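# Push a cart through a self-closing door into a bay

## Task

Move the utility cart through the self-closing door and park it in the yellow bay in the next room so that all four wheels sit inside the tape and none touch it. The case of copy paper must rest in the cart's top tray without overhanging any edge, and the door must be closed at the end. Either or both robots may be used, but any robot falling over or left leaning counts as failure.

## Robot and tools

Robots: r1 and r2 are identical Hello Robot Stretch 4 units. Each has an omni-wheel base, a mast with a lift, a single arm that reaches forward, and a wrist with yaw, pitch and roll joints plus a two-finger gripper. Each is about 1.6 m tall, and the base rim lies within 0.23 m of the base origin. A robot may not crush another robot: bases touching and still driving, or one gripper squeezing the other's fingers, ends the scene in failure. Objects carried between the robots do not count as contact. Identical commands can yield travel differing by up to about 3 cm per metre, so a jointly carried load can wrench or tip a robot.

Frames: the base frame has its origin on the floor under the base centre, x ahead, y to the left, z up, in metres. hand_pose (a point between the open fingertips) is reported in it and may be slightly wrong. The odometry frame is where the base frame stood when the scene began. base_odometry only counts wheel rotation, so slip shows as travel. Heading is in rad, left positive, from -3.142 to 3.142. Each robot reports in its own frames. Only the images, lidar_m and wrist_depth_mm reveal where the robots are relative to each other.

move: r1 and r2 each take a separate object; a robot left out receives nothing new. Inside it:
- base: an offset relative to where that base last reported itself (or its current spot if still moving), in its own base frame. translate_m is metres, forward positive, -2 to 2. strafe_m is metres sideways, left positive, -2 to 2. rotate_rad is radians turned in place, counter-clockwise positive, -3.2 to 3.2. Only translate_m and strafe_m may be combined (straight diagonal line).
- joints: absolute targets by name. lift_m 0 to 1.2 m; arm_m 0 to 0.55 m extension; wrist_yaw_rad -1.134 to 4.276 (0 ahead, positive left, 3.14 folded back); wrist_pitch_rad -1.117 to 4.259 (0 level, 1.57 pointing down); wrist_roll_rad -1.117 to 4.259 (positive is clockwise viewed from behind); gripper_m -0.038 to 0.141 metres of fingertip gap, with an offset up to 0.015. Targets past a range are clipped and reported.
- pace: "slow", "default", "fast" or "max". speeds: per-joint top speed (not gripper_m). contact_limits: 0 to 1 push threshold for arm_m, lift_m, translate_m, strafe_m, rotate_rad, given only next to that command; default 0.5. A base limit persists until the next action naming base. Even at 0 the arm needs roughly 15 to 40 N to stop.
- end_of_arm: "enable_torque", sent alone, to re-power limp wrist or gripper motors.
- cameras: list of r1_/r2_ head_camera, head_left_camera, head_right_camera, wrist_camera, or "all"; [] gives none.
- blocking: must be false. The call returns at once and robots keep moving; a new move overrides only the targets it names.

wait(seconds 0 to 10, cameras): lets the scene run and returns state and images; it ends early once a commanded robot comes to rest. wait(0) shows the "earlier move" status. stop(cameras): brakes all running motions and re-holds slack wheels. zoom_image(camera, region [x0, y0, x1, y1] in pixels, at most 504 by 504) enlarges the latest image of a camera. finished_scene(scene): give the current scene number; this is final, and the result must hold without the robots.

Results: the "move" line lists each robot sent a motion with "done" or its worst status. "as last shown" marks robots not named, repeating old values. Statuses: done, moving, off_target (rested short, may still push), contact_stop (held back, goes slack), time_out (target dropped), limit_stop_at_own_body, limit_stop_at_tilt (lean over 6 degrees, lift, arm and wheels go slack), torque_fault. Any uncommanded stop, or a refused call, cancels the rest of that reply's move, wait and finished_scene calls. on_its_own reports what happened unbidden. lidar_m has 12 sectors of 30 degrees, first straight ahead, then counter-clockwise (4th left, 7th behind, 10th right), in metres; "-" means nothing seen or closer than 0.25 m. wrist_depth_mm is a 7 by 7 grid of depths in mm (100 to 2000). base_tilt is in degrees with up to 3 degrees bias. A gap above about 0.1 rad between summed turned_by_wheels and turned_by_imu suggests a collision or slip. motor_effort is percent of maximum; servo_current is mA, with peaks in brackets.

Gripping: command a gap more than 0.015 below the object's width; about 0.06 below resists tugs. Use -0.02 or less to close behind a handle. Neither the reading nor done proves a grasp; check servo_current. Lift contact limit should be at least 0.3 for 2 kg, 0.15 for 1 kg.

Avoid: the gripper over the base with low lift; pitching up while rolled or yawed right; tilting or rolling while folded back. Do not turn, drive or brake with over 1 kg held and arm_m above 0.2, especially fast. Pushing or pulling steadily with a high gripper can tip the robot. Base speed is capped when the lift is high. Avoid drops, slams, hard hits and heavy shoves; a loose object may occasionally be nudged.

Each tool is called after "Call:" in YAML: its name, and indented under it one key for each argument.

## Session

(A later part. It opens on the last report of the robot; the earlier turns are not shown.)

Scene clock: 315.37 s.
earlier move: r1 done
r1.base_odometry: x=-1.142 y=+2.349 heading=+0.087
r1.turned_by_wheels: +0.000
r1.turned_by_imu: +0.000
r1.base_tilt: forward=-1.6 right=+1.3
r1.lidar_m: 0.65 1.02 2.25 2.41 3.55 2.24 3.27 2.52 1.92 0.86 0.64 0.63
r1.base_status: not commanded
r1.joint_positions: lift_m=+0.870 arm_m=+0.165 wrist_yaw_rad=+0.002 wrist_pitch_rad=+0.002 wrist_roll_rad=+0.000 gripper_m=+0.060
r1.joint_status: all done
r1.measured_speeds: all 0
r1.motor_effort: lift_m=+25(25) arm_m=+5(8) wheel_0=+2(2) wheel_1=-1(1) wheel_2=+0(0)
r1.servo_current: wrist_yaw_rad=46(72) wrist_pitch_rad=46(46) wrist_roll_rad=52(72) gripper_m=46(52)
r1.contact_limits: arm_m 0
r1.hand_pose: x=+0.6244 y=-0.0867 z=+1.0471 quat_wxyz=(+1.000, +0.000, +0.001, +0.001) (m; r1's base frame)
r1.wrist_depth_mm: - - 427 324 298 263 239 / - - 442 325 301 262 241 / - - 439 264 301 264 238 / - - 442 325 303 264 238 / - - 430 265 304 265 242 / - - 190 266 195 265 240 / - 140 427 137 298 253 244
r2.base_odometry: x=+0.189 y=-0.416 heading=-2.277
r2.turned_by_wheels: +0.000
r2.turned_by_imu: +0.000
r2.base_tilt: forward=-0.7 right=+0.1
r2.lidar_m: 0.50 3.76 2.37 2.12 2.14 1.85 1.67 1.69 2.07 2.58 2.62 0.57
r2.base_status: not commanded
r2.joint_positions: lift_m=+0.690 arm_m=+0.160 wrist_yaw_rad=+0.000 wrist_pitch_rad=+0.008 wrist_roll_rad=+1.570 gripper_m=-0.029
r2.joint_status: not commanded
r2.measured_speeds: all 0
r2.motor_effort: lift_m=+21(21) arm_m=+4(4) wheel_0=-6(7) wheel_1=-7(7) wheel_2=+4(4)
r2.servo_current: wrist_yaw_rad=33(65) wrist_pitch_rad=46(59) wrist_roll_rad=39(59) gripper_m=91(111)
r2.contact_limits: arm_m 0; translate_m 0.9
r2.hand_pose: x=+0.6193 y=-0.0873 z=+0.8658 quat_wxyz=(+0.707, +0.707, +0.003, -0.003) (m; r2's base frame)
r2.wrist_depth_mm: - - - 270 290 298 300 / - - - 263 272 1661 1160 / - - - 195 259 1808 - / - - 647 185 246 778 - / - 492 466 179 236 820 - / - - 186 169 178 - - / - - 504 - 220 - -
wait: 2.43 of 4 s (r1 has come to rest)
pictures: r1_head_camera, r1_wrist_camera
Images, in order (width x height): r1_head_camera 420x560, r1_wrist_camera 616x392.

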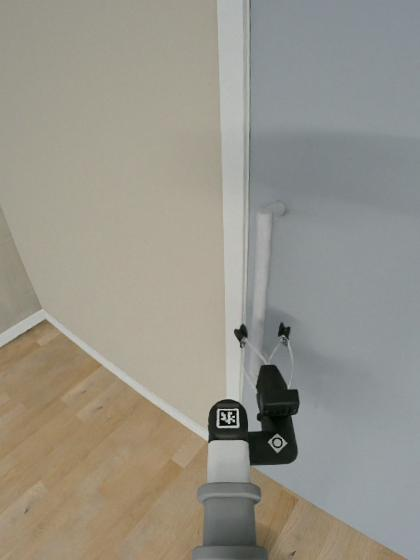

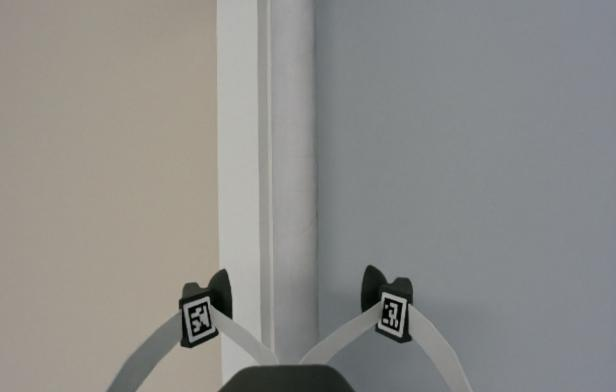

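Call:
move:
  r1: {"joints":{"arm_m":0.21},"pace":"slow","contact_limits":{"arm_m":0}}
  blocking: false
  cameras: []

Call:
wait:
  seconds: 3
  cameras: []

Call:
move:
  r1: {"joints":{"gripper_m":-0.03}}
  blocking: false
  cameras: []

Call:
wait:
  seconds: 3
  cameras: ["r1_head_camera","r1_wrist_camera"]

Scene clock: 320.50 s.
move: r1 moving
r1.base_odometry: x=-1.142 y=+2.349 heading=+0.087
r1.turned_by_wheels: +0.000
r1.turned_by_imu: +0.000
r1.base_tilt: forward=-1.6 right=+1.2
r1.lidar_m: 0.64 1.04 2.21 2.42 3.56 2.22 3.28 2.54 1.90 0.84 0.66 0.63
r1.base_status: not commanded
r1.joint_positions: lift_m=+0.870 arm_m=+0.178 wrist_yaw_rad=+0.002 wrist_pitch_rad=+0.002 wrist_roll_rad=+0.000 gripper_m=+0.060
r1.joint_status: arm_m moving
r1.measured_speeds: translate_m=+0.000 strafe_m=+0.000 rotate_rad=+0.000 lift_m=+0.000 arm_m=+0.049 wrist_yaw_rad=+0.000 wrist_pitch_rad=+0.000 wrist_roll_rad=+0.000
r1.motor_effort: lift_m=+25(25) arm_m=+5(8) wheel_0=+2(2) wheel_1=-1(2) wheel_2=+0(0)
r1.servo_current: wrist_yaw_rad=59(59) wrist_pitch_rad=39(46) wrist_roll_rad=46(59) gripper_m=46(46)
r1.contact_limits: arm_m 0
r1.hand_pose: x=+0.6370 y=-0.0867 z=+1.0471 quat_wxyz=(+1.000, +0.000, +0.001, +0.001) (m; r1's base frame)
r1.wrist_depth_mm: - - 424 256 289 254 232 / - - 427 253 290 254 233 / - - 427 258 290 255 233 / - - 427 262 293 255 230 / - - 430 320 294 257 232 / - - 193 254 195 253 236 / - 140 424 143 289 243 236
r2: as last shown
r2.base_tilt: forward=-0.6 right=+0.1
r2.lidar_m: 0.50 3.73 2.39 2.11 2.15 1.89 1.63 1.66 2.05 2.60 2.62 0.59
r2.servo_current: wrist_yaw_rad=39(59) wrist_pitch_rad=52(52) wrist_roll_rad=52(52) gripper_m=104(104)
r2.contact_limits: arm_m 0; translate_m 0.9
r2.wrist_depth_mm: - - - 271 290 301 297 / - - - 265 273 1618 1160 / - - - 195 258 1808 - / - - 647 185 247 778 - / - 488 462 179 236 842 - / - - 185 169 178 - - / - - 500 - 220 - -
pictures: none
No camera images: "cameras" was empty.

Scene clock: 321.63 s.
earlier move: r1 done
r1.base_odometry: x=-1.142 y=+2.349 heading=+0.087
r1.turned_by_wheels: +0.000
r1.turned_by_imu: +0.000
r1.base_tilt: forward=-1.5 right=+1.2
r1.lidar_m: 0.63 1.04 2.23 2.44 3.61 2.25 3.28 2.52 1.91 0.84 0.65 0.63
r1.base_status: not commanded
r1.joint_positions: lift_m=+0.870 arm_m=+0.210 wrist_yaw_rad=+0.002 wrist_pitch_rad=+0.002 wrist_roll_rad=+0.000 gripper_m=+0.060
r1.joint_status: all done
r1.measured_speeds: all 0
r1.motor_effort: lift_m=+25(25) arm_m=+5(8) wheel_0=+2(2) wheel_1=-1(2) wheel_2=+0(0)
r1.servo_current: wrist_yaw_rad=59(59) wrist_pitch_rad=39(52) wrist_roll_rad=46(72) gripper_m=46(46)
r1.contact_limits: arm_m 0
r1.hand_pose: x=+0.6694 y=-0.0867 z=+1.0471 quat_wxyz=(+1.000, +0.000, +0.001, +0.001) (m; r1's base frame)
r1.wrist_depth_mm: - 418 394 219 262 229 209 / - 421 397 219 263 229 210 / - 424 397 221 263 230 211 / - 424 384 222 264 230 212 / - 424 387 220 263 231 211 / - 433 191 219 194 233 213 / - 141 382 143 259 224 212
r2.base_odometry: x=+0.189 y=-0.416 heading=-2.277
r2.turned_by_wheels: +0.000
r2.turned_by_imu: +0.000
r2.base_tilt: forward=-0.7 right=+0.1
r2.lidar_m: 0.48 3.73 2.37 2.08 2.15 1.85 1.65 1.68 2.09 2.59 2.62 0.60
r2.base_status: not commanded
r2.joint_positions: lift_m=+0.690 arm_m=+0.160 wrist_yaw_rad=+0.000 wrist_pitch_rad=+0.008 wrist_roll_rad=+1.570 gripper_m=-0.029
r2.joint_status: not commanded
r2.measured_speeds: all 0
r2.motor_effort: lift_m=+21(21) arm_m=+4(4) wheel_0=-7(7) wheel_1=-7(7) wheel_2=+4(4)
r2.servo_current: wrist_yaw_rad=46(59) wrist_pitch_rad=52(59) wrist_roll_rad=52(59) gripper_m=98(111)
r2.contact_limits: arm_m 0; translate_m 0.9
r2.hand_pose: x=+0.6193 y=-0.0873 z=+0.8658 quat_wxyz=(+0.707, +0.707, +0.003, -0.003) (m; r2's base frame)
r2.wrist_depth_mm: - - - 271 290 300 297 / - - - 264 272 1618 1160 / - - - 195 258 1756 - / - - 647 186 247 788 - / - 484 462 179 237 820 - / - - 186 169 179 - - / - - 504 - 220 - -
wait: 1.13 of 3 s (r1 has come to rest)
pictures: none
No camera images: "cameras" was empty.

Scene clock: 322.13 s.
move: r1 moving
r1.base_odometry: x=-1.142 y=+2.349 heading=+0.087
r1.turned_by_wheels: +0.000
r1.turned_by_imu: +0.000
r1.base_tilt: forward=-1.5 right=+1.3
r1.lidar_m: 0.63 1.03 2.26 2.41 3.59 2.24 3.28 2.52 1.90 0.84 0.64 0.63
r1.base_status: not commanded
r1.joint_positions: lift_m=+0.870 arm_m=+0.210 wrist_yaw_rad=+0.002 wrist_pitch_rad=+0.002 wrist_roll_rad=+0.000 gripper_m=+0.041
r1.joint_status: gripper_m moving
r1.measured_speeds: all 0
r1.motor_effort: lift_m=+25(25) arm_m=+5(5) wheel_0=+2(2) wheel_1=-1(1) wheel_2=+0(0)
r1.servo_current: wrist_yaw_rad=39(59) wrist_pitch_rad=46(46) wrist_roll_rad=52(59) gripper_m=117(117)
r1.contact_limits: arm_m 0
r1.hand_pose: x=+0.6694 y=-0.0867 z=+1.0471 quat_wxyz=(+1.000, +0.000, +0.001, +0.001) (m; r1's base frame)
r1.wrist_depth_mm: - 421 392 220 260 229 209 / - 418 394 219 263 229 210 / - 424 394 221 263 230 211 / - 427 389 221 263 230 212 / - 427 389 220 263 231 212 / - 433 194 220 195 232 212 / - 146 382 143 257 224 213
r2: as last shown
r2.base_tilt: forward=-0.6 right=+0.1
r2.lidar_m: 0.49 3.75 2.41 2.11 2.17 1.88 1.65 1.70 2.05 2.60 2.63 0.59
r2.motor_effort: lift_m=+21(21) arm_m=+4(4) wheel_0=-6(7) wheel_1=-7(7) wheel_2=+4(4)
r2.servo_current: wrist_yaw_rad=52(59) wrist_pitch_rad=46(52) wrist_roll_rad=52(65) gripper_m=98(104)
r2.contact_limits: arm_m 0; translate_m 0.9
r2.wrist_depth_mm: - - - 270 291 300 298 / - - - 265 273 1708 1138 / - - - 195 257 1756 - / - - 647 185 247 778 - / - 484 462 179 236 820 - / - - 186 169 179 - - / - - 500 - 220 - -
pictures: none
No camera images: "cameras" was empty.

Scene clock: 323.23 s.
earlier move: r1 done
r1.base_odometry: x=-1.142 y=+2.349 heading=+0.087
r1.turned_by_wheels: +0.000
r1.turned_by_imu: +0.000
r1.base_tilt: forward=-1.6 right=+1.3
r1.lidar_m: 0.66 1.03 2.25 2.43 3.57 2.23 3.25 2.52 1.93 0.84 0.63 0.63
r1.base_status: not commanded
r1.joint_positions: lift_m=+0.870 arm_m=+0.210 wrist_yaw_rad=+0.002 wrist_pitch_rad=+0.002 wrist_roll_rad=+0.000 gripper_m=-0.029
r1.joint_status: all done
r1.measured_speeds: all 0
r1.motor_effort: lift_m=+25(25) arm_m=+3(5) wheel_0=+1(2) wheel_1=-1(1) wheel_2=+0(0)
r1.servo_current: wrist_yaw_rad=52(65) wrist_pitch_rad=39(52) wrist_roll_rad=39(65) gripper_m=98(182)
r1.contact_limits: arm_m 0
r1.hand_pose: x=+0.6695 y=-0.0867 z=+1.0471 quat_wxyz=(+1.000, +0.000, +0.001, +0.001) (m; r1's base frame)
r1.wrist_depth_mm: - 421 394 218 260 228 207 / - 424 384 220 262 229 209 / - 424 387 221 263 229 210 / - 430 389 224 263 231 211 / - 430 389 217 266 231 211 / - 433 189 210 183 231 213 / - 144 387 216 256 220 213
r2.base_odometry: x=+0.189 y=-0.416 heading=-2.277
r2.turned_by_wheels: +0.000
r2.turned_by_imu: +0.000
r2.base_tilt: forward=-0.6 right=+0.1
r2.lidar_m: 0.50 3.70 2.37 2.11 2.16 1.85 1.66 1.69 2.08 2.59 2.61 0.60
r2.base_status: not commanded
r2.joint_positions: lift_m=+0.690 arm_m=+0.160 wrist_yaw_rad=+0.000 wrist_pitch_rad=+0.008 wrist_roll_rad=+1.570 gripper_m=-0.029
r2.joint_status: not commanded
r2.measured_speeds: all 0
r2.motor_effort: lift_m=+21(21) arm_m=+3(4) wheel_0=-7(7) wheel_1=-7(7) wheel_2=+4(4)
r2.servo_current: wrist_yaw_rad=65(65) wrist_pitch_rad=52(52) wrist_roll_rad=52(65) gripper_m=98(104)
r2.contact_limits: arm_m 0; translate_m 0.9
r2.hand_pose: x=+0.6193 y=-0.0873 z=+0.8658 quat_wxyz=(+0.707, +0.707, +0.003, -0.003) (m; r2's base frame)
r2.wrist_depth_mm: - - - 271 289 300 297 / - - - 265 272 1618 1160 / - - - 196 257 1863 - / - - 647 185 247 788 - / - 488 466 179 236 820 - / - - 186 168 179 - - / - - 504 - 220 - -
wait: 1.10 of 3 s (r1 has come to rest)
pictures: r1_head_camera, r1_wrist_camera
Images, in order (width x height): r1_head_camera 420x560, r1_wrist_camera 616x392.

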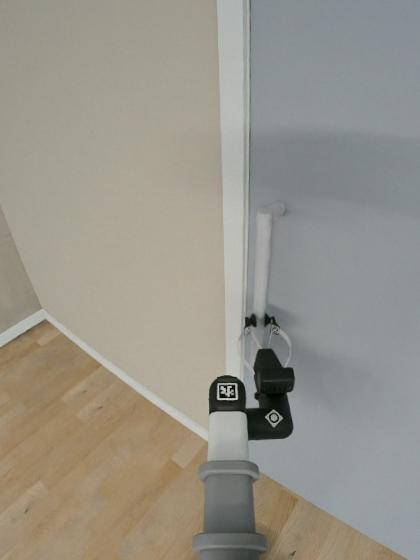

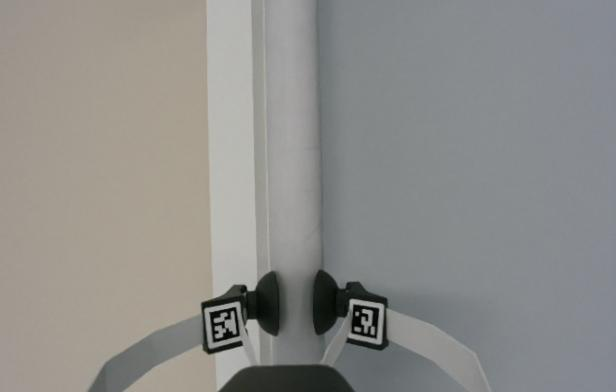

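Call:
move:
  r1: {"base":{"translate_m":-0.1845,"strafe_m":0.1124},"pace":"slow","contact_limits":{"translate_m":1}}
  blocking: false
  cameras: []

Call:
wait:
  seconds: 5
  cameras: ["r1_wrist_camera","r2_head_camera"]

Scene clock: 334.90 s.
move: r1 moving
r1.base_odometry: x=-1.155 y=+2.355 heading=+0.087
r1.turned_by_wheels: +0.000
r1.turned_by_imu: -0.001
r1.base_tilt: forward=-1.6 right=+1.3
r1.lidar_m: 0.66 1.06 2.24 2.43 3.58 2.21 3.29 2.51 1.96 0.86 0.67 0.63
r1.base_status: translate_m moving; strafe_m moving
r1.joint_positions: lift_m=+0.870 arm_m=+0.210 wrist_yaw_rad=+0.002 wrist_pitch_rad=+0.002 wrist_roll_rad=+0.000 gripper_m=-0.029
r1.joint_status: not commanded
r1.measured_speeds: translate_m=-0.049 strafe_m=+0.029 rotate_rad=-0.018 lift_m=+0.000 arm_m=+0.000 wrist_yaw_rad=-0.003 wrist_pitch_rad=+0.000 wrist_roll_rad=+0.000
r1.motor_effort: lift_m=+25(25) arm_m=+1(3) wheel_0=-3(9) wheel_1=+2(3) wheel_2=+0(8)
r1.servo_current: wrist_yaw_rad=33(52) wrist_pitch_rad=46(46) wrist_roll_rad=59(59) gripper_m=72(98)
r1.contact_limits: arm_m 0; translate_m 1
r1.hand_pose: x=+0.6694 y=-0.0869 z=+1.0471 quat_wxyz=(+1.000, +0.000, +0.001, +0.001) (m; r1's base frame)
r1.wrist_depth_mm: - 421 382 294 271 239 220 / - 433 387 291 272 240 222 / - 436 389 297 273 242 222 / - 424 392 242 274 243 222 / - 427 394 241 276 243 224 / - 433 185 200 263 243 224 / - 137 166 233 176 236 225
r2: as last shown
r2.base_tilt: forward=-0.7 right=+0.0
r2.lidar_m: 0.49 3.74 2.38 2.12 2.17 1.87 1.66 1.68 2.08 2.61 2.61 0.61
r2.motor_effort: lift_m=+21(21) arm_m=+4(4) wheel_0=-6(7) wheel_1=-7(7) wheel_2=+4(4)
r2.servo_current: wrist_yaw_rad=39(52) wrist_pitch_rad=52(52) wrist_roll_rad=46(52) gripper_m=104(111)
r2.contact_limits: arm_m 0; translate_m 0.9
r2.wrist_depth_mm: - - - 271 290 300 297 / - - - 264 272 1661 1138 / - - - 195 257 1756 - / - - 647 185 248 768 - / - 492 466 178 236 831 - / - - 185 169 178 - - / - - 508 - 220 - -
pictures: none
No camera images: "cameras" was empty.

Scene clock: 337.73 s.
earlier move: r1 done
r1.base_odometry: x=-1.335 y=+2.445 heading=+0.087
r1.turned_by_wheels: +0.000
r1.turned_by_imu: +0.001
r1.base_tilt: forward=-1.6 right=+1.3
r1.lidar_m: 0.83 1.36 2.26 2.42 3.59 2.01 3.25 2.53 2.47 1.15 0.85 0.84
r1.base_status: done
r1.joint_positions: lift_m=+0.870 arm_m=+0.210 wrist_yaw_rad=+0.002 wrist_pitch_rad=+0.002 wrist_roll_rad=+0.000 gripper_m=-0.029
r1.joint_status: not commanded
r1.measured_speeds: all 0
r1.motor_effort: lift_m=+24(25) arm_m=+4(4) wheel_0=-4(9) wheel_1=+3(6) wheel_2=+2(8)
r1.servo_current: wrist_yaw_rad=46(72) wrist_pitch_rad=46(52) wrist_roll_rad=46(72) gripper_m=59(98)
r1.contact_limits: arm_m 0; translate_m 1
r1.hand_pose: x=+0.6694 y=-0.0869 z=+1.0471 quat_wxyz=(+1.000, +0.000, +0.001, +0.001) (m; r1's base frame)
r1.wrist_depth_mm: - - - - 452 427 387 / - - - - 455 424 382 / - - - - 462 430 384 / - - - - 462 427 387 / - - - - 407 430 389 / - - 181 200 397 433 389 / - 136 159 - 172 418 397
r2.base_odometry: x=+0.189 y=-0.416 heading=-2.277
r2.turned_by_wheels: +0.000
r2.turned_by_imu: +0.000
r2.base_tilt: forward=-0.7 right=+0.1
r2.lidar_m: 0.49 3.73 2.37 2.12 2.16 1.88 1.67 1.70 2.06 2.59 2.62 0.61
r2.base_status: not commanded
r2.joint_positions: lift_m=+0.690 arm_m=+0.160 wrist_yaw_rad=+0.000 wrist_pitch_rad=+0.008 wrist_roll_rad=+1.570 gripper_m=-0.029
r2.joint_status: not commanded
r2.measured_speeds: all 0
r2.motor_effort: lift_m=+21(21) arm_m=+4(4) wheel_0=-6(7) wheel_1=-7(7) wheel_2=+4(4)
r2.servo_current: wrist_yaw_rad=52(52) wrist_pitch_rad=52(59) wrist_roll_rad=39(59) gripper_m=98(111)
r2.contact_limits: arm_m 0; translate_m 0.9
r2.hand_pose: x=+0.6193 y=-0.0873 z=+0.8658 quat_wxyz=(+0.707, +0.707, +0.003, -0.003) (m; r2's base frame)
r2.wrist_depth_mm: - - - 271 289 300 297 / - - - 264 271 1661 1160 / - - - 195 258 1756 - / - - 647 186 246 778 - / - 488 466 179 236 831 - / - - 186 169 178 - - / - - 504 - 220 - -
wait: 2.83 of 5 s (r1 has come to rest)
pictures: r1_wrist_camera, r2_head_camera
Images, in order (width x height): r1_wrist_camera 616x392, r2_head_camera 420x560.

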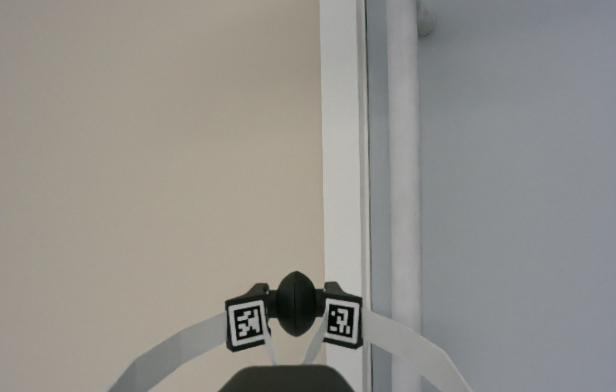

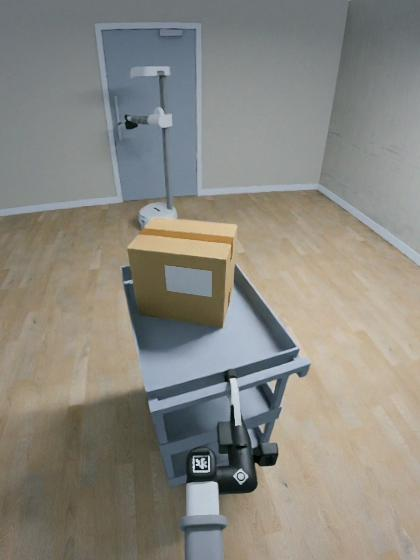

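Call:
move:
  r1: {"base":{"translate_m":0.26,"strafe_m":0.076},"joints":{"wrist_yaw_rad":-0.55,"gripper_m":0.07,"arm_m":0.15},"pace":"slow"}
  blocking: false
  cameras: []

Call:
wait:
  seconds: 6
  cameras: ["r1_wrist_camera"]

Scene clock: 374.80 s.
move: r1 moving
r1.base_odometry: x=-1.323 y=+2.450 heading=+0.087
r1.turned_by_wheels: +0.000
r1.turned_by_imu: +0.000
r1.base_tilt: forward=-1.6 right=+1.3
r1.lidar_m: 0.84 1.35 2.26 2.43 3.59 2.02 3.29 2.51 2.47 1.12 0.87 0.83
r1.base_status: translate_m moving; strafe_m moving
r1.joint_positions: lift_m=+0.870 arm_m=+0.197 wrist_yaw_rad=-0.380 wrist_pitch_rad=+0.002 wrist_roll_rad=+0.000 gripper_m=-0.016
r1.joint_status: arm_m moving; wrist_yaw_rad moving; gripper_m moving
r1.measured_speeds: translate_m=+0.048 strafe_m=+0.015 rotate_rad=+0.000 lift_m=+0.000 arm_m=-0.049 wrist_yaw_rad=-1.210 wrist_pitch_rad=+0.000 wrist_roll_rad=+0.000
r1.motor_effort: lift_m=+25(25) arm_m=-5(8) wheel_0=+3(5) wheel_1=+5(7) wheel_2=-5(6)
r1.servo_current: wrist_yaw_rad=85(117) wrist_pitch_rad=46(46) wrist_roll_rad=59(65) gripper_m=39(59)
r1.hand_pose: x=+0.6037 y=-0.1882 z=+1.0471 quat_wxyz=(+0.982, +0.000, +0.001, -0.189) (m; r1's base frame)
r1.wrist_depth_mm: - - 436 500 466 439 415 / - - 439 500 466 436 421 / - - 439 496 477 439 421 / - - 439 508 473 442 421 / - - 442 508 473 442 424 / - - 185 193 462 449 421 / - 132 179 179 153 439 424
r2: as last shown
r2.lidar_m: 0.51 3.75 2.39 2.12 2.14 1.83 1.67 1.68 2.08 2.59 2.63 0.60
r2.motor_effort: lift_m=+21(21) arm_m=+4(4) wheel_0=-6(6) wheel_1=-7(7) wheel_2=+4(4)
r2.servo_current: wrist_yaw_rad=46(52) wrist_pitch_rad=52(59) wrist_roll_rad=52(59) gripper_m=98(104)
r2.contact_limits: arm_m 0; translate_m 0.9
r2.wrist_depth_mm: - - - 270 290 298 298 / - - - 265 273 1576 1160 / - - - 195 258 1756 - / - - 647 185 246 788 - / - 492 462 179 236 820 - / - - 186 169 178 - - / - - 504 - 220 - -
pictures: none
No camera images: "cameras" was empty.

Scene clock: 378.27 s.
earlier move: r1 done
r1.base_odometry: x=-1.083 y=+2.543 heading=+0.087
r1.turned_by_wheels: +0.000
r1.turned_by_imu: +0.000
r1.base_tilt: forward=-1.6 right=+1.3
r1.lidar_m: 0.73 1.10 2.05 2.21 3.26 2.19 3.51 2.71 2.03 0.93 0.69 0.64
r1.base_status: done
r1.joint_positions: lift_m=+0.870 arm_m=+0.150 wrist_yaw_rad=-0.547 wrist_pitch_rad=+0.002 wrist_roll_rad=+0.000 gripper_m=+0.070
r1.joint_status: all done
r1.measured_speeds: all 0
r1.motor_effort: lift_m=+25(25) arm_m=-5(8) wheel_0=+2(6) wheel_1=+3(7) wheel_2=-1(7)
r1.servo_current: wrist_yaw_rad=33(117) wrist_pitch_rad=52(52) wrist_roll_rad=46(72) gripper_m=46(65)
r1.hand_pose: x=+0.5218 y=-0.2247 z=+1.0471 quat_wxyz=(+0.963, +0.000, +0.001, -0.270) (m; r1's base frame)
r1.wrist_depth_mm: 394 389 382 379 379 375 370 / 394 394 387 382 377 375 370 / 392 389 387 384 377 375 370 / 392 392 387 384 377 375 373 / 397 392 389 387 382 379 375 / 397 394 210 382 191 379 375 / 399 394 389 143 384 379 377
r2.base_odometry: x=+0.189 y=-0.416 heading=-2.277
r2.turned_by_wheels: +0.000
r2.turned_by_imu: +0.000
r2.base_tilt: forward=-0.6 right=+0.1
r2.lidar_m: 0.52 3.74 2.40 2.12 2.16 1.85 1.64 1.66 2.05 2.59 2.63 0.57
r2.base_status: not commanded
r2.joint_positions: lift_m=+0.690 arm_m=+0.160 wrist_yaw_rad=+0.000 wrist_pitch_rad=+0.008 wrist_roll_rad=+1.570 gripper_m=-0.029
r2.joint_status: not commanded
r2.measured_speeds: all 0
r2.motor_effort: lift_m=+21(21) arm_m=+4(4) wheel_0=-6(7) wheel_1=-7(7) wheel_2=+4(4)
r2.servo_current: wrist_yaw_rad=39(59) wrist_pitch_rad=52(59) wrist_roll_rad=39(59) gripper_m=98(104)
r2.contact_limits: arm_m 0; translate_m 0.9
r2.hand_pose: x=+0.6193 y=-0.0873 z=+0.8658 quat_wxyz=(+0.707, +0.707, +0.003, -0.003) (m; r2's base frame)
r2.wrist_depth_mm: - - - 271 290 300 298 / - - - 263 272 1576 1138 / - - - 195 258 1756 - / - - 647 186 247 788 - / - 488 462 179 236 820 - / - - 185 169 179 - - / - - 504 - 220 - -
wait: 3.47 of 6 s (r1 has come to rest)
pictures: r1_wrist_camera
Images, in order (width x height): r1_wrist_camera 616x392.

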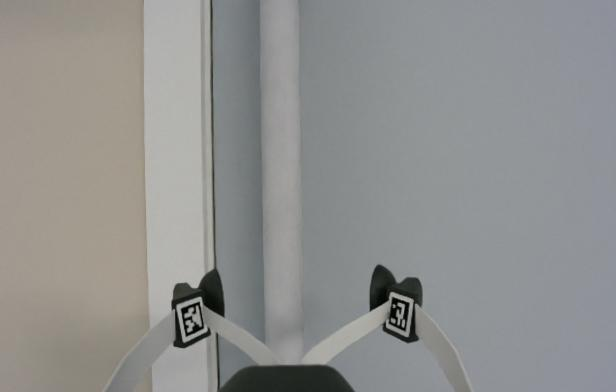

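Call:
move:
  r1: {"base":{"translate_m":0.105,"strafe_m":-0.0486},"pace":"slow","contact_limits":{"translate_m":0.2}}
  blocking: false
  cameras: []

Call:
wait:
  seconds: 4
  cameras: ["r1_wrist_camera"]

Call:
move:
  r1: {"joints":{"gripper_m":-0.038}}
  blocking: false
  cameras: []

Call:
wait:
  seconds: 4
  cameras: ["r1_wrist_camera"]

Scene clock: 393.37 s.
move: r1 moving
r1.base_odometry: x=-1.070 y=+2.538 heading=+0.088
r1.turned_by_wheels: +0.001
r1.turned_by_imu: +0.000
r1.base_tilt: forward=-1.6 right=+1.3
r1.lidar_m: 0.73 1.09 2.05 2.20 3.26 2.21 3.53 2.73 2.02 0.86 0.69 0.59
r1.base_status: translate_m moving; strafe_m moving
r1.joint_positions: lift_m=+0.870 arm_m=+0.150 wrist_yaw_rad=-0.547 wrist_pitch_rad=+0.002 wrist_roll_rad=+0.000 gripper_m=+0.070
r1.joint_status: not commanded
r1.measured_speeds: translate_m=+0.049 strafe_m=-0.023 rotate_rad=+0.000 lift_m=+0.000 arm_m=+0.000 wrist_yaw_rad=+0.000 wrist_pitch_rad=+0.000 wrist_roll_rad=+0.000
r1.motor_effort: lift_m=+25(25) arm_m=-5(5) wheel_0=+7(9) wheel_1=+4(5) wheel_2=-5(7)
r1.servo_current: wrist_yaw_rad=39(59) wrist_pitch_rad=39(46) wrist_roll_rad=26(59) gripper_m=39(46)
r1.contact_limits: translate_m 0.2
r1.hand_pose: x=+0.5218 y=-0.2247 z=+1.0471 quat_wxyz=(+0.963, +0.000, +0.001, -0.270) (m; r1's base frame)
r1.wrist_depth_mm: 377 377 370 368 366 362 357 / 382 375 373 368 370 364 359 / 379 379 377 370 368 364 362 / 382 379 375 294 368 364 359 / 387 379 379 370 368 366 364 / 384 379 211 297 191 366 362 / 384 173 377 143 373 364 364
r2: as last shown
r2.lidar_m: 0.49 3.70 2.39 2.12 2.17 1.85 1.66 1.69 2.08 2.59 2.62 0.60
r2.motor_effort: lift_m=+21(21) arm_m=+4(4) wheel_0=-7(7) wheel_1=-7(7) wheel_2=+4(4)
r2.servo_current: wrist_yaw_rad=39(52) wrist_pitch_rad=46(59) wrist_roll_rad=59(59) gripper_m=104(104)
r2.contact_limits: arm_m 0; translate_m 0.9
r2.wrist_depth_mm: - - - 271 290 298 298 / - - - 264 273 1618 1138 / - - - 195 257 1756 - / - - 647 185 247 778 - / - 492 466 178 237 831 - / - - 186 169 179 - - / - - 508 - 220 - -
pictures: none
No camera images: "cameras" was empty.

Scene clock: 395.20 s.
earlier move: r1 done
r1.base_odometry: x=-0.974 y=+2.504 heading=+0.088
r1.turned_by_wheels: +0.000
r1.turned_by_imu: -0.001
r1.base_tilt: forward=-1.6 right=+1.3
r1.lidar_m: 0.61 0.93 2.01 2.20 3.22 2.33 3.55 2.77 1.70 0.76 0.58 0.52
r1.base_status: done
r1.joint_positions: lift_m=+0.870 arm_m=+0.150 wrist_yaw_rad=-0.547 wrist_pitch_rad=+0.002 wrist_roll_rad=+0.000 gripper_m=+0.070
r1.joint_status: not commanded
r1.measured_speeds: all 0
r1.motor_effort: lift_m=+24(25) arm_m=-5(5) wheel_0=+2(9) wheel_1=+2(6) wheel_2=-1(7)
r1.servo_current: wrist_yaw_rad=52(65) wrist_pitch_rad=33(52) wrist_roll_rad=52(65) gripper_m=46(52)
r1.contact_limits: translate_m 0.2
r1.hand_pose: x=+0.5218 y=-0.2247 z=+1.0471 quat_wxyz=(+0.963, +0.000, +0.001, -0.270) (m; r1's base frame)
r1.wrist_depth_mm: 276 - 272 193 266 263 262 / 278 - 272 193 267 265 263 / 279 - 273 194 267 265 263 / 278 - 276 193 268 265 265 / 279 - 274 193 270 266 264 / 281 - 211 194 191 267 266 / 281 159 276 143 270 267 266
r2.base_odometry: x=+0.189 y=-0.416 heading=-2.277
r2.turned_by_wheels: +0.000
r2.turned_by_imu: +0.000
r2.base_tilt: forward=-0.7 right=+0.1
r2.lidar_m: 0.51 3.75 2.38 2.11 2.15 1.86 1.66 1.70 2.08 2.61 2.62 0.61
r2.base_status: not commanded
r2.joint_positions: lift_m=+0.690 arm_m=+0.160 wrist_yaw_rad=+0.000 wrist_pitch_rad=+0.008 wrist_roll_rad=+1.570 gripper_m=-0.029
r2.joint_status: not commanded
r2.measured_speeds: all 0
r2.motor_effort: lift_m=+21(21) arm_m=+4(4) wheel_0=-6(7) wheel_1=-7(7) wheel_2=+4(4)
r2.servo_current: wrist_yaw_rad=59(59) wrist_pitch_rad=52(59) wrist_roll_rad=46(59) gripper_m=91(104)
r2.contact_limits: arm_m 0; translate_m 0.9
r2.hand_pose: x=+0.6193 y=-0.0873 z=+0.8658 quat_wxyz=(+0.707, +0.707, +0.003, -0.003) (m; r2's base frame)
r2.wrist_depth_mm: - - - 271 290 301 300 / - - - 264 272 1618 1138 / - - - 196 257 1808 - / - - 654 185 246 778 - / - 492 466 179 236 820 - / - - 185 169 179 - - / - - 504 - 220 - -
wait: 1.83 of 4 s (r1 has come to rest)
pictures: r1_wrist_camera
Images, in order (width x height): r1_wrist_camera 616x392.

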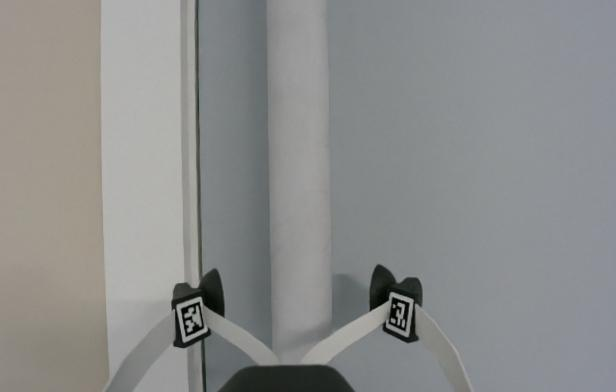

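Scene clock: 395.70 s.
move: r1 moving
r1.base_odometry: x=-0.974 y=+2.504 heading=+0.088
r1.turned_by_wheels: +0.000
r1.turned_by_imu: +0.000
r1.base_tilt: forward=-1.6 right=+1.3
r1.lidar_m: 0.58 0.91 2.03 2.19 3.23 2.32 3.55 2.74 1.71 0.75 0.57 0.50
r1.base_status: not commanded
r1.joint_positions: lift_m=+0.870 arm_m=+0.150 wrist_yaw_rad=-0.547 wrist_pitch_rad=+0.002 wrist_roll_rad=+0.000 gripper_m=+0.051
r1.joint_status: gripper_m moving
r1.measured_speeds: all 0
r1.motor_effort: lift_m=+25(25) arm_m=-5(5) wheel_0=+2(2) wheel_1=+2(2) wheel_2=-1(1)
r1.servo_current: wrist_yaw_rad=52(65) wrist_pitch_rad=46(52) wrist_roll_rad=46(59) gripper_m=98(104)
r1.contact_limits: translate_m 0.2
r1.hand_pose: x=+0.5218 y=-0.2247 z=+1.0471 quat_wxyz=(+0.963, +0.000, +0.001, -0.270) (m; r1's base frame)
r1.wrist_depth_mm: 277 - 272 193 267 264 262 / 278 - 272 193 267 265 260 / 279 - 274 193 267 265 263 / 279 - 273 193 268 265 263 / 281 - 276 194 268 266 265 / 279 - 193 194 190 268 264 / 282 163 277 143 271 266 265
r2: as last shown
r2.lidar_m: 0.50 3.76 2.36 2.11 2.13 1.86 1.67 1.69 2.09 2.59 2.62 0.60
r2.servo_current: wrist_yaw_rad=59(65) wrist_pitch_rad=46(59) wrist_roll_rad=52(59) gripper_m=98(104)
r2.contact_limits: arm_m 0; translate_m 0.9
r2.wrist_depth_mm: - - - 271 290 300 298 / - - - 265 272 1661 1138 / - - - 196 258 1756 - / - - 640 186 247 788 - / - 488 462 179 237 820 - / - - 186 169 179 - - / - - 500 - 219 - -
pictures: none
No camera images: "cameras" was empty.

Scene clock: 396.97 s.
earlier move: r1 done
r1.base_odometry: x=-0.974 y=+2.504 heading=+0.087
r1.turned_by_wheels: -0.001
r1.turned_by_imu: -0.001
r1.base_tilt: forward=-1.6 right=+1.3
r1.lidar_m: 0.60 0.94 2.03 2.18 3.23 2.32 3.59 2.75 1.74 0.76 0.58 0.51
r1.base_status: not commanded
r1.joint_positions: lift_m=+0.870 arm_m=+0.150 wrist_yaw_rad=-0.548 wrist_pitch_rad=+0.002 wrist_roll_rad=+0.000 gripper_m=-0.036
r1.joint_status: all done
r1.measured_speeds: all 0
r1.motor_effort: lift_m=+25(25) arm_m=-5(5) wheel_0=-8(9) wheel_1=-1(2) wheel_2=-1(1)
r1.servo_current: wrist_yaw_rad=52(78) wrist_pitch_rad=33(52) wrist_roll_rad=46(59) gripper_m=111(267)
r1.contact_limits: translate_m 0.2
r1.hand_pose: x=+0.5217 y=-0.2248 z=+1.0471 quat_wxyz=(+0.963, +0.000, +0.001, -0.270) (m; r1's base frame)
r1.wrist_depth_mm: 276 - 270 187 260 256 253 / 277 - 270 187 260 257 254 / 277 - 270 188 263 258 255 / 278 - 271 195 262 258 256 / 279 - 272 190 264 262 257 / 281 277 187 191 179 260 256 / 281 146 270 187 264 154 258
r2.base_odometry: x=+0.189 y=-0.416 heading=-2.277
r2.turned_by_wheels: +0.000
r2.turned_by_imu: +0.000
r2.base_tilt: forward=-0.7 right=+0.1
r2.lidar_m: 0.50 3.73 2.38 2.07 2.14 1.87 1.66 1.69 2.06 2.59 2.64 0.60
r2.base_status: not commanded
r2.joint_positions: lift_m=+0.690 arm_m=+0.160 wrist_yaw_rad=+0.000 wrist_pitch_rad=+0.008 wrist_roll_rad=+1.570 gripper_m=-0.029
r2.joint_status: not commanded
r2.measured_speeds: all 0
r2.motor_effort: lift_m=+21(21) arm_m=+4(4) wheel_0=-6(7) wheel_1=-7(7) wheel_2=+4(4)
r2.servo_current: wrist_yaw_rad=52(65) wrist_pitch_rad=46(59) wrist_roll_rad=46(59) gripper_m=104(111)
r2.contact_limits: arm_m 0; translate_m 0.9
r2.hand_pose: x=+0.6193 y=-0.0873 z=+0.8658 quat_wxyz=(+0.707, +0.707, +0.003, -0.003) (m; r2's base frame)
r2.wrist_depth_mm: - - - 271 289 300 300 / - - - 265 272 1661 1160 / - - - 195 258 1808 - / - - 647 185 246 778 - / - 492 466 179 236 820 - / - - 186 169 179 - - / - - 508 - 219 - -
wait: 1.27 of 4 s (r1 has come to rest)
pictures: r1_wrist_camera
Images, in order (width x height): r1_wrist_camera 616x392.

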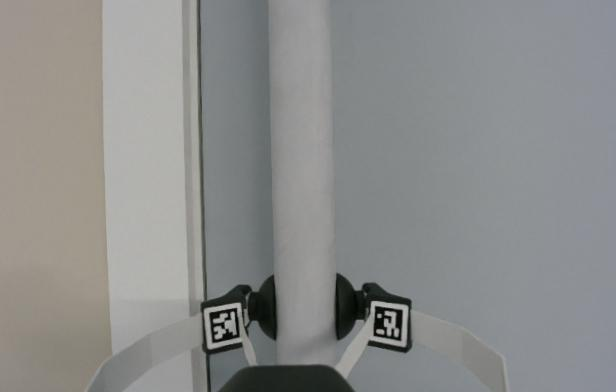

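Call:
move:
  r1: {"base":{"translate_m":-0.2302,"strafe_m":0.0513},"joints":{"wrist_yaw_rad":-0.4},"speeds":{"wrist_yaw_rad":0.06},"pace":"slow","contact_limits":{"translate_m":1}}
  blocking: false
  cameras: []

Call:
wait:
  seconds: 5
  cameras: ["r1_wrist_camera","r2_head_camera"]

Scene clock: 401.90 s.
move: r1 moving
r1.base_odometry: x=-0.986 y=+2.506 heading=+0.085
r1.turned_by_wheels: -0.001
r1.turned_by_imu: -0.001
r1.base_tilt: forward=-1.6 right=+1.3
r1.lidar_m: 0.61 0.94 2.03 2.16 3.24 2.31 3.56 2.74 1.76 0.79 0.60 0.53
r1.base_status: translate_m moving; strafe_m moving
r1.joint_positions: lift_m=+0.870 arm_m=+0.150 wrist_yaw_rad=-0.527 wrist_pitch_rad=+0.002 wrist_roll_rad=+0.000 gripper_m=-0.036
r1.joint_status: wrist_yaw_rad moving
r1.measured_speeds: translate_m=-0.049 strafe_m=+0.012 rotate_rad=+0.003 lift_m=+0.000 arm_m=+0.000 wrist_yaw_rad=+0.060 wrist_pitch_rad=+0.000 wrist_roll_rad=+0.000
r1.motor_effort: lift_m=+25(25) arm_m=-5(5) wheel_0=-15(21) wheel_1=-5(8) wheel_2=+5(6)
r1.servo_current: wrist_yaw_rad=52(65) wrist_pitch_rad=46(52) wrist_roll_rad=46(65) gripper_m=111(117)
r1.contact_limits: translate_m 1
r1.hand_pose: x=+0.5264 y=-0.2205 z=+1.0471 quat_wxyz=(+0.966, +0.000, +0.001, -0.260) (m; r1's base frame)
r1.wrist_depth_mm: 287 - 279 199 270 266 262 / 289 287 279 198 272 265 264 / 290 287 281 198 272 267 264 / 291 287 282 198 272 267 265 / 291 289 282 198 272 268 265 / 293 289 183 197 180 270 267 / 293 147 282 199 273 153 265
r2: as last shown
r2.base_tilt: forward=-0.6 right=+0.1
r2.lidar_m: 0.49 3.73 2.37 2.09 2.15 1.87 1.67 1.70 2.08 2.61 2.61 0.60
r2.servo_current: wrist_yaw_rad=46(52) wrist_pitch_rad=52(52) wrist_roll_rad=52(65) gripper_m=98(104)
r2.contact_limits: arm_m 0; translate_m 0.9
r2.wrist_depth_mm: - - - 272 290 298 297 / - - - 264 272 1618 1160 / - - - 195 257 1808 - / - - 647 186 248 788 - / - 488 466 179 236 820 - / - - 186 169 179 - - / - - 508 - 220 - -
pictures: none
No camera images: "cameras" was empty.

Scene clock: 405.03 s.
earlier move: r1 done
r1.base_odometry: x=-1.207 y=+2.535 heading=+0.086
r1.turned_by_wheels: +0.001
r1.turned_by_imu: +0.001
r1.base_tilt: forward=-1.6 right=+1.3
r1.lidar_m: 0.81 1.28 2.12 2.29 3.36 2.07 3.41 2.68 2.35 1.04 0.80 0.73
r1.base_status: done
r1.joint_positions: lift_m=+0.870 arm_m=+0.150 wrist_yaw_rad=-0.403 wrist_pitch_rad=+0.002 wrist_roll_rad=+0.000 gripper_m=-0.037
r1.joint_status: all done
r1.measured_speeds: all 0
r1.motor_effort: lift_m=+24(25) arm_m=+5(5) wheel_0=-5(21) wheel_1=-2(8) wheel_2=+1(6)
r1.servo_current: wrist_yaw_rad=46(85) wrist_pitch_rad=46(52) wrist_roll_rad=52(78) gripper_m=65(117)
r1.contact_limits: translate_m 1
r1.hand_pose: x=+0.5518 y=-0.1935 z=+1.0471 quat_wxyz=(+0.980, +0.000, +0.001, -0.200) (m; r1's base frame)
r1.wrist_depth_mm: - - 488 473 455 439 424 / - - 488 477 459 442 427 / - - 496 473 455 442 430 / - - 496 477 459 442 427 / - - 508 477 462 445 430 / - - 180 198 459 445 433 / - 139 175 404 175 436 430
r2.base_odometry: x=+0.189 y=-0.416 heading=-2.277
r2.turned_by_wheels: +0.000
r2.turned_by_imu: +0.000
r2.base_tilt: forward=-0.7 right=+0.1
r2.lidar_m: 0.48 3.74 2.40 2.12 2.15 1.87 1.67 1.69 2.05 2.58 2.62 0.62
r2.base_status: not commanded
r2.joint_positions: lift_m=+0.690 arm_m=+0.160 wrist_yaw_rad=+0.000 wrist_pitch_rad=+0.008 wrist_roll_rad=+1.570 gripper_m=-0.029
r2.joint_status: not commanded
r2.measured_speeds: all 0
r2.motor_effort: lift_m=+21(21) arm_m=+4(4) wheel_0=-6(7) wheel_1=-6(7) wheel_2=+4(4)
r2.servo_current: wrist_yaw_rad=46(59) wrist_pitch_rad=52(59) wrist_roll_rad=39(65) gripper_m=104(104)
r2.contact_limits: arm_m 0; translate_m 0.9
r2.hand_pose: x=+0.6193 y=-0.0873 z=+0.8658 quat_wxyz=(+0.707, +0.707, +0.003, -0.003) (m; r2's base frame)
r2.wrist_depth_mm: - - - 270 289 298 300 / - - - 264 272 1661 1138 / - - - 196 258 1756 - / - - 647 185 247 788 - / - 488 469 179 236 820 - / - - 186 169 178 - - / - - 504 - 220 - -
wait: 3.13 of 5 s (r1 has come to rest)
pictures: r1_wrist_camera, r2_head_camera
Images, in order (width x height): r1_wrist_camera 616x392, r2_head_camera 420x560.

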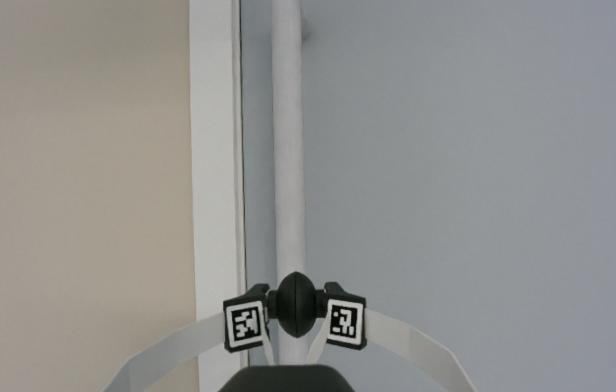

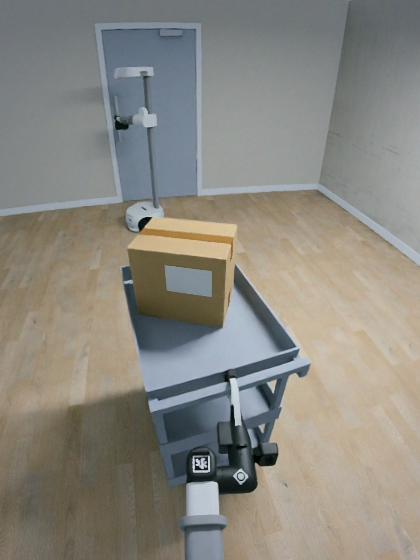

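Call:
move:
  r1: {"base":{"translate_m":0.168,"strafe_m":-0.0131},"joints":{"wrist_yaw_rad":-0.55,"gripper_m":0.09},"pace":"slow"}
  blocking: false
  cameras: []

Call:
wait:
  seconds: 5
  cameras: ["r1_wrist_camera"]

Call:
move:
  r1: {"base":{"translate_m":0.0938,"strafe_m":-0.0575},"pace":"slow","contact_limits":{"translate_m":0.2}}
  blocking: false
  cameras: []

Call:
wait:
  seconds: 4
  cameras: ["r1_wrist_camera"]

Scene clock: 422.80 s.
move: r1 moving
r1.base_odometry: x=-1.195 y=+2.535 heading=+0.086
r1.turned_by_wheels: +0.000
r1.turned_by_imu: +0.000
r1.base_tilt: forward=-1.6 right=+1.2
r1.lidar_m: 0.82 1.25 2.11 2.30 3.37 2.12 3.45 2.67 2.28 1.02 0.79 0.72
r1.base_status: translate_m moving; strafe_m moving
r1.joint_positions: lift_m=+0.870 arm_m=+0.150 wrist_yaw_rad=-0.547 wrist_pitch_rad=+0.002 wrist_roll_rad=+0.000 gripper_m=-0.025
r1.joint_status: wrist_yaw_rad moving; gripper_m moving
r1.measured_speeds: translate_m=+0.048 strafe_m=-0.004 rotate_rad=+0.002 lift_m=+0.000 arm_m=+0.000 wrist_yaw_rad=-0.005 wrist_pitch_rad=+0.000 wrist_roll_rad=+0.000
r1.motor_effort: lift_m=+25(25) arm_m=+4(5) wheel_0=+5(6) wheel_1=+3(5) wheel_2=-5(5)
r1.servo_current: wrist_yaw_rad=46(98) wrist_pitch_rad=46(52) wrist_roll_rad=39(52) gripper_m=39(85)
r1.hand_pose: x=+0.5217 y=-0.2247 z=+1.0471 quat_wxyz=(+0.963, +0.000, +0.001, -0.270) (m; r1's base frame)
r1.wrist_depth_mm: - - 480 473 469 459 459 / - - 477 477 469 466 462 / - - 477 477 477 469 462 / - - 477 480 477 466 466 / - - 484 484 477 469 469 / - - 209 200 477 469 469 / - 135 183 480 164 469 469
r2: as last shown
r2.base_tilt: forward=-0.7 right=+0.0
r2.lidar_m: 0.48 3.78 2.37 2.11 2.16 1.88 1.64 1.66 2.09 2.57 2.59 0.62
r2.motor_effort: lift_m=+21(21) arm_m=+3(4) wheel_0=-6(7) wheel_1=-7(7) wheel_2=+4(4)
r2.servo_current: wrist_yaw_rad=39(65) wrist_pitch_rad=46(52) wrist_roll_rad=46(59) gripper_m=98(104)
r2.contact_limits: arm_m 0; translate_m 0.9
r2.wrist_depth_mm: - - - 270 289 300 298 / - - - 264 273 1661 1138 / - - - 196 258 1756 - / - - 640 185 247 788 - / - 484 466 178 236 831 - / - - 186 169 179 - - / - - 508 - 219 - -
pictures: none
No camera images: "cameras" was empty.

Scene clock: 426.60 s.
earlier move: r1 done
r1.base_odometry: x=-1.039 y=+2.536 heading=+0.086
r1.turned_by_wheels: +0.000
r1.turned_by_imu: +0.000
r1.base_tilt: forward=-1.6 right=+1.3
r1.lidar_m: 0.69 1.04 2.03 2.20 3.26 2.24 3.51 2.76 1.91 0.85 0.65 0.59
r1.base_status: done
r1.joint_positions: lift_m=+0.870 arm_m=+0.150 wrist_yaw_rad=-0.547 wrist_pitch_rad=+0.002 wrist_roll_rad=+0.000 gripper_m=+0.090
r1.joint_status: all done
r1.measured_speeds: all 0
r1.motor_effort: lift_m=+24(25) arm_m=+4(5) wheel_0=+3(8) wheel_1=+2(7) wheel_2=-3(7)
r1.servo_current: wrist_yaw_rad=52(98) wrist_pitch_rad=39(52) wrist_roll_rad=65(65) gripper_m=39(85)
r1.hand_pose: x=+0.5216 y=-0.2247 z=+1.0471 quat_wxyz=(+0.963, +0.000, +0.001, -0.270) (m; r1's base frame)
r1.wrist_depth_mm: 351 345 343 338 334 332 332 / 351 349 345 342 338 332 334 / 353 347 343 263 340 334 334 / 353 349 345 342 342 336 332 / 353 349 347 276 342 338 334 / 355 353 220 273 195 338 334 / 355 351 349 144 342 340 336
r2.base_odometry: x=+0.189 y=-0.416 heading=-2.277
r2.turned_by_wheels: +0.000
r2.turned_by_imu: +0.001
r2.base_tilt: forward=-0.7 right=+0.0
r2.lidar_m: 0.49 3.78 2.36 2.12 2.14 1.86 1.68 1.69 2.08 2.58 2.63 0.61
r2.base_status: not commanded
r2.joint_positions: lift_m=+0.690 arm_m=+0.160 wrist_yaw_rad=+0.000 wrist_pitch_rad=+0.008 wrist_roll_rad=+1.570 gripper_m=-0.029
r2.joint_status: not commanded
r2.measured_speeds: all 0
r2.motor_effort: lift_m=+21(21) arm_m=+4(4) wheel_0=-6(7) wheel_1=-7(7) wheel_2=+4(4)
r2.servo_current: wrist_yaw_rad=46(65) wrist_pitch_rad=52(59) wrist_roll_rad=46(65) gripper_m=98(104)
r2.contact_limits: arm_m 0; translate_m 0.9
r2.hand_pose: x=+0.6193 y=-0.0873 z=+0.8658 quat_wxyz=(+0.707, +0.707, +0.003, -0.003) (m; r2's base frame)
r2.wrist_depth_mm: - - - 272 289 300 298 / - - - 264 273 1618 1138 / - - - 195 258 1808 - / - - 647 185 248 778 - / - 488 462 179 236 820 - / - - 186 169 179 - - / - - 504 - 220 - -
wait: 3.80 of 5 s (r1 has come to rest)
pictures: r1_wrist_camera
Images, in order (width x height): r1_wrist_camera 616x392.

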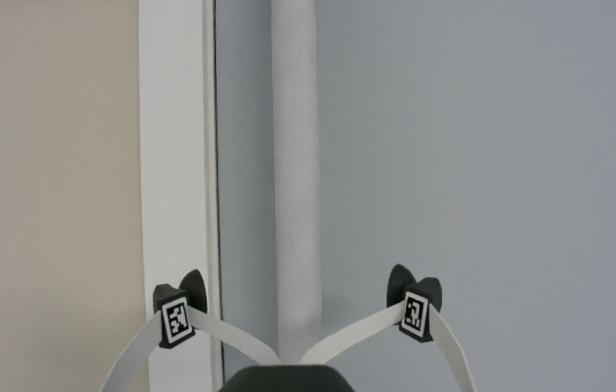

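Scene clock: 427.10 s.
move: r1 moving
r1.base_odometry: x=-1.026 y=+2.530 heading=+0.086
r1.turned_by_wheels: +0.000
r1.turned_by_imu: +0.000
r1.base_tilt: forward=-1.6 right=+1.3
r1.lidar_m: 0.68 1.03 2.03 2.17 3.25 2.25 3.56 2.75 1.87 0.84 0.64 0.55
r1.base_status: translate_m moving; strafe_m moving
r1.joint_positions: lift_m=+0.870 arm_m=+0.150 wrist_yaw_rad=-0.547 wrist_pitch_rad=+0.002 wrist_roll_rad=+0.000 gripper_m=+0.090
r1.joint_status: not commanded
r1.measured_speeds: translate_m=+0.047 strafe_m=-0.028 rotate_rad=+0.000 lift_m=+0.000 arm_m=+0.000 wrist_yaw_rad=+0.000 wrist_pitch_rad=+0.000 wrist_roll_rad=+0.000
r1.motor_effort: lift_m=+24(25) arm_m=+4(4) wheel_0=+4(9) wheel_1=-2(5) wheel_2=-5(7)
r1.servo_current: wrist_yaw_rad=52(59) wrist_pitch_rad=39(46) wrist_roll_rad=59(65) gripper_m=46(46)
r1.contact_limits: translate_m 0.2
r1.hand_pose: x=+0.5216 y=-0.2247 z=+1.0471 quat_wxyz=(+0.963, +0.000, +0.001, -0.270) (m; r1's base frame)
r1.wrist_depth_mm: 340 334 332 327 322 322 319 / 340 336 332 251 325 322 320 / 342 336 332 329 325 324 322 / 342 338 334 262 327 325 322 / 342 342 334 330 329 325 322 / 342 338 220 259 196 327 322 / 342 340 336 144 332 325 324
r2: as last shown
r2.turned_by_imu: +0.000
r2.base_tilt: forward=-0.6 right=+0.1
r2.lidar_m: 0.51 3.74 2.37 2.11 2.15 1.83 1.66 1.68 2.08 2.60 2.63 0.61
r2.motor_effort: lift_m=+21(21) arm_m=+4(4) wheel_0=-6(6) wheel_1=-7(7) wheel_2=+4(4)
r2.servo_current: wrist_yaw_rad=26(59) wrist_pitch_rad=52(52) wrist_roll_rad=52(52) gripper_m=98(104)
r2.contact_limits: arm_m 0; translate_m 0.9
r2.wrist_depth_mm: - - - 271 290 300 298 / - - - 264 271 1576 1118 / - - - 195 257 1756 - / - - 647 185 247 788 - / - 488 462 179 236 831 - / - - 186 169 179 - - / - - 508 - 219 - -
pictures: none
No camera images: "cameras" was empty.

Scene clock: 428.87 s.
earlier move: r1 done
r1.base_odometry: x=-0.941 y=+2.488 heading=+0.086
r1.turned_by_wheels: +0.000
r1.turned_by_imu: +0.000
r1.base_tilt: forward=-1.6 right=+1.2
r1.lidar_m: 0.57 0.88 2.03 2.17 3.20 2.35 3.58 2.77 1.63 0.72 0.57 0.46
r1.base_status: done
r1.joint_positions: lift_m=+0.870 arm_m=+0.150 wrist_yaw_rad=-0.555 wrist_pitch_rad=+0.002 wrist_roll_rad=+0.000 gripper_m=+0.090
r1.joint_status: not commanded
r1.measured_speeds: all 0
r1.motor_effort: lift_m=+24(25) arm_m=+4(4) wheel_0=+13(14) wheel_1=-3(6) wheel_2=-8(8)
r1.servo_current: wrist_yaw_rad=33(72) wrist_pitch_rad=52(52) wrist_roll_rad=46(72) gripper_m=46(46)
r1.contact_limits: translate_m 0.2
r1.hand_pose: x=+0.5199 y=-0.2262 z=+1.0471 quat_wxyz=(+0.962, +0.000, +0.001, -0.274) (m; r1's base frame)
r1.wrist_depth_mm: 240 - 237 157 235 233 232 / 240 - 237 157 236 235 232 / 240 - 237 163 236 234 234 / 242 - 241 158 236 236 235 / 243 - 240 158 237 236 235 / 243 186 211 160 205 236 235 / 244 144 242 147 238 237 236
r2.base_odometry: x=+0.189 y=-0.416 heading=-2.277
r2.turned_by_wheels: +0.000
r2.turned_by_imu: +0.000
r2.base_tilt: forward=-0.7 right=+0.1
r2.lidar_m: 0.51 3.75 2.37 2.12 2.14 1.86 1.63 1.67 2.08 2.57 2.63 0.58
r2.base_status: not commanded
r2.joint_positions: lift_m=+0.690 arm_m=+0.160 wrist_yaw_rad=+0.000 wrist_pitch_rad=+0.008 wrist_roll_rad=+1.570 gripper_m=-0.029
r2.joint_status: not commanded
r2.measured_speeds: all 0
r2.motor_effort: lift_m=+21(21) arm_m=+4(4) wheel_0=-7(7) wheel_1=-6(7) wheel_2=+4(4)
r2.servo_current: wrist_yaw_rad=46(65) wrist_pitch_rad=52(59) wrist_roll_rad=52(65) gripper_m=104(104)
r2.contact_limits: arm_m 0; translate_m 0.9
r2.hand_pose: x=+0.6193 y=-0.0873 z=+0.8658 quat_wxyz=(+0.707, +0.707, +0.003, -0.003) (m; r2's base frame)
r2.wrist_depth_mm: - - - 271 290 300 300 / - - - 264 272 1618 1118 / - - - 196 257 1756 - / - - 654 186 246 778 - / - 488 462 179 236 809 - / - - 186 169 179 - - / - - 504 - 220 - -
wait: 1.77 of 4 s (r1 has come to rest)
pictures: r1_wrist_camera
Images, in order (width x height): r1_wrist_camera 616x392.

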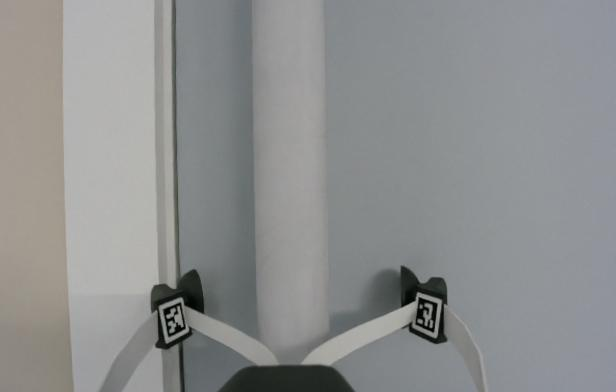

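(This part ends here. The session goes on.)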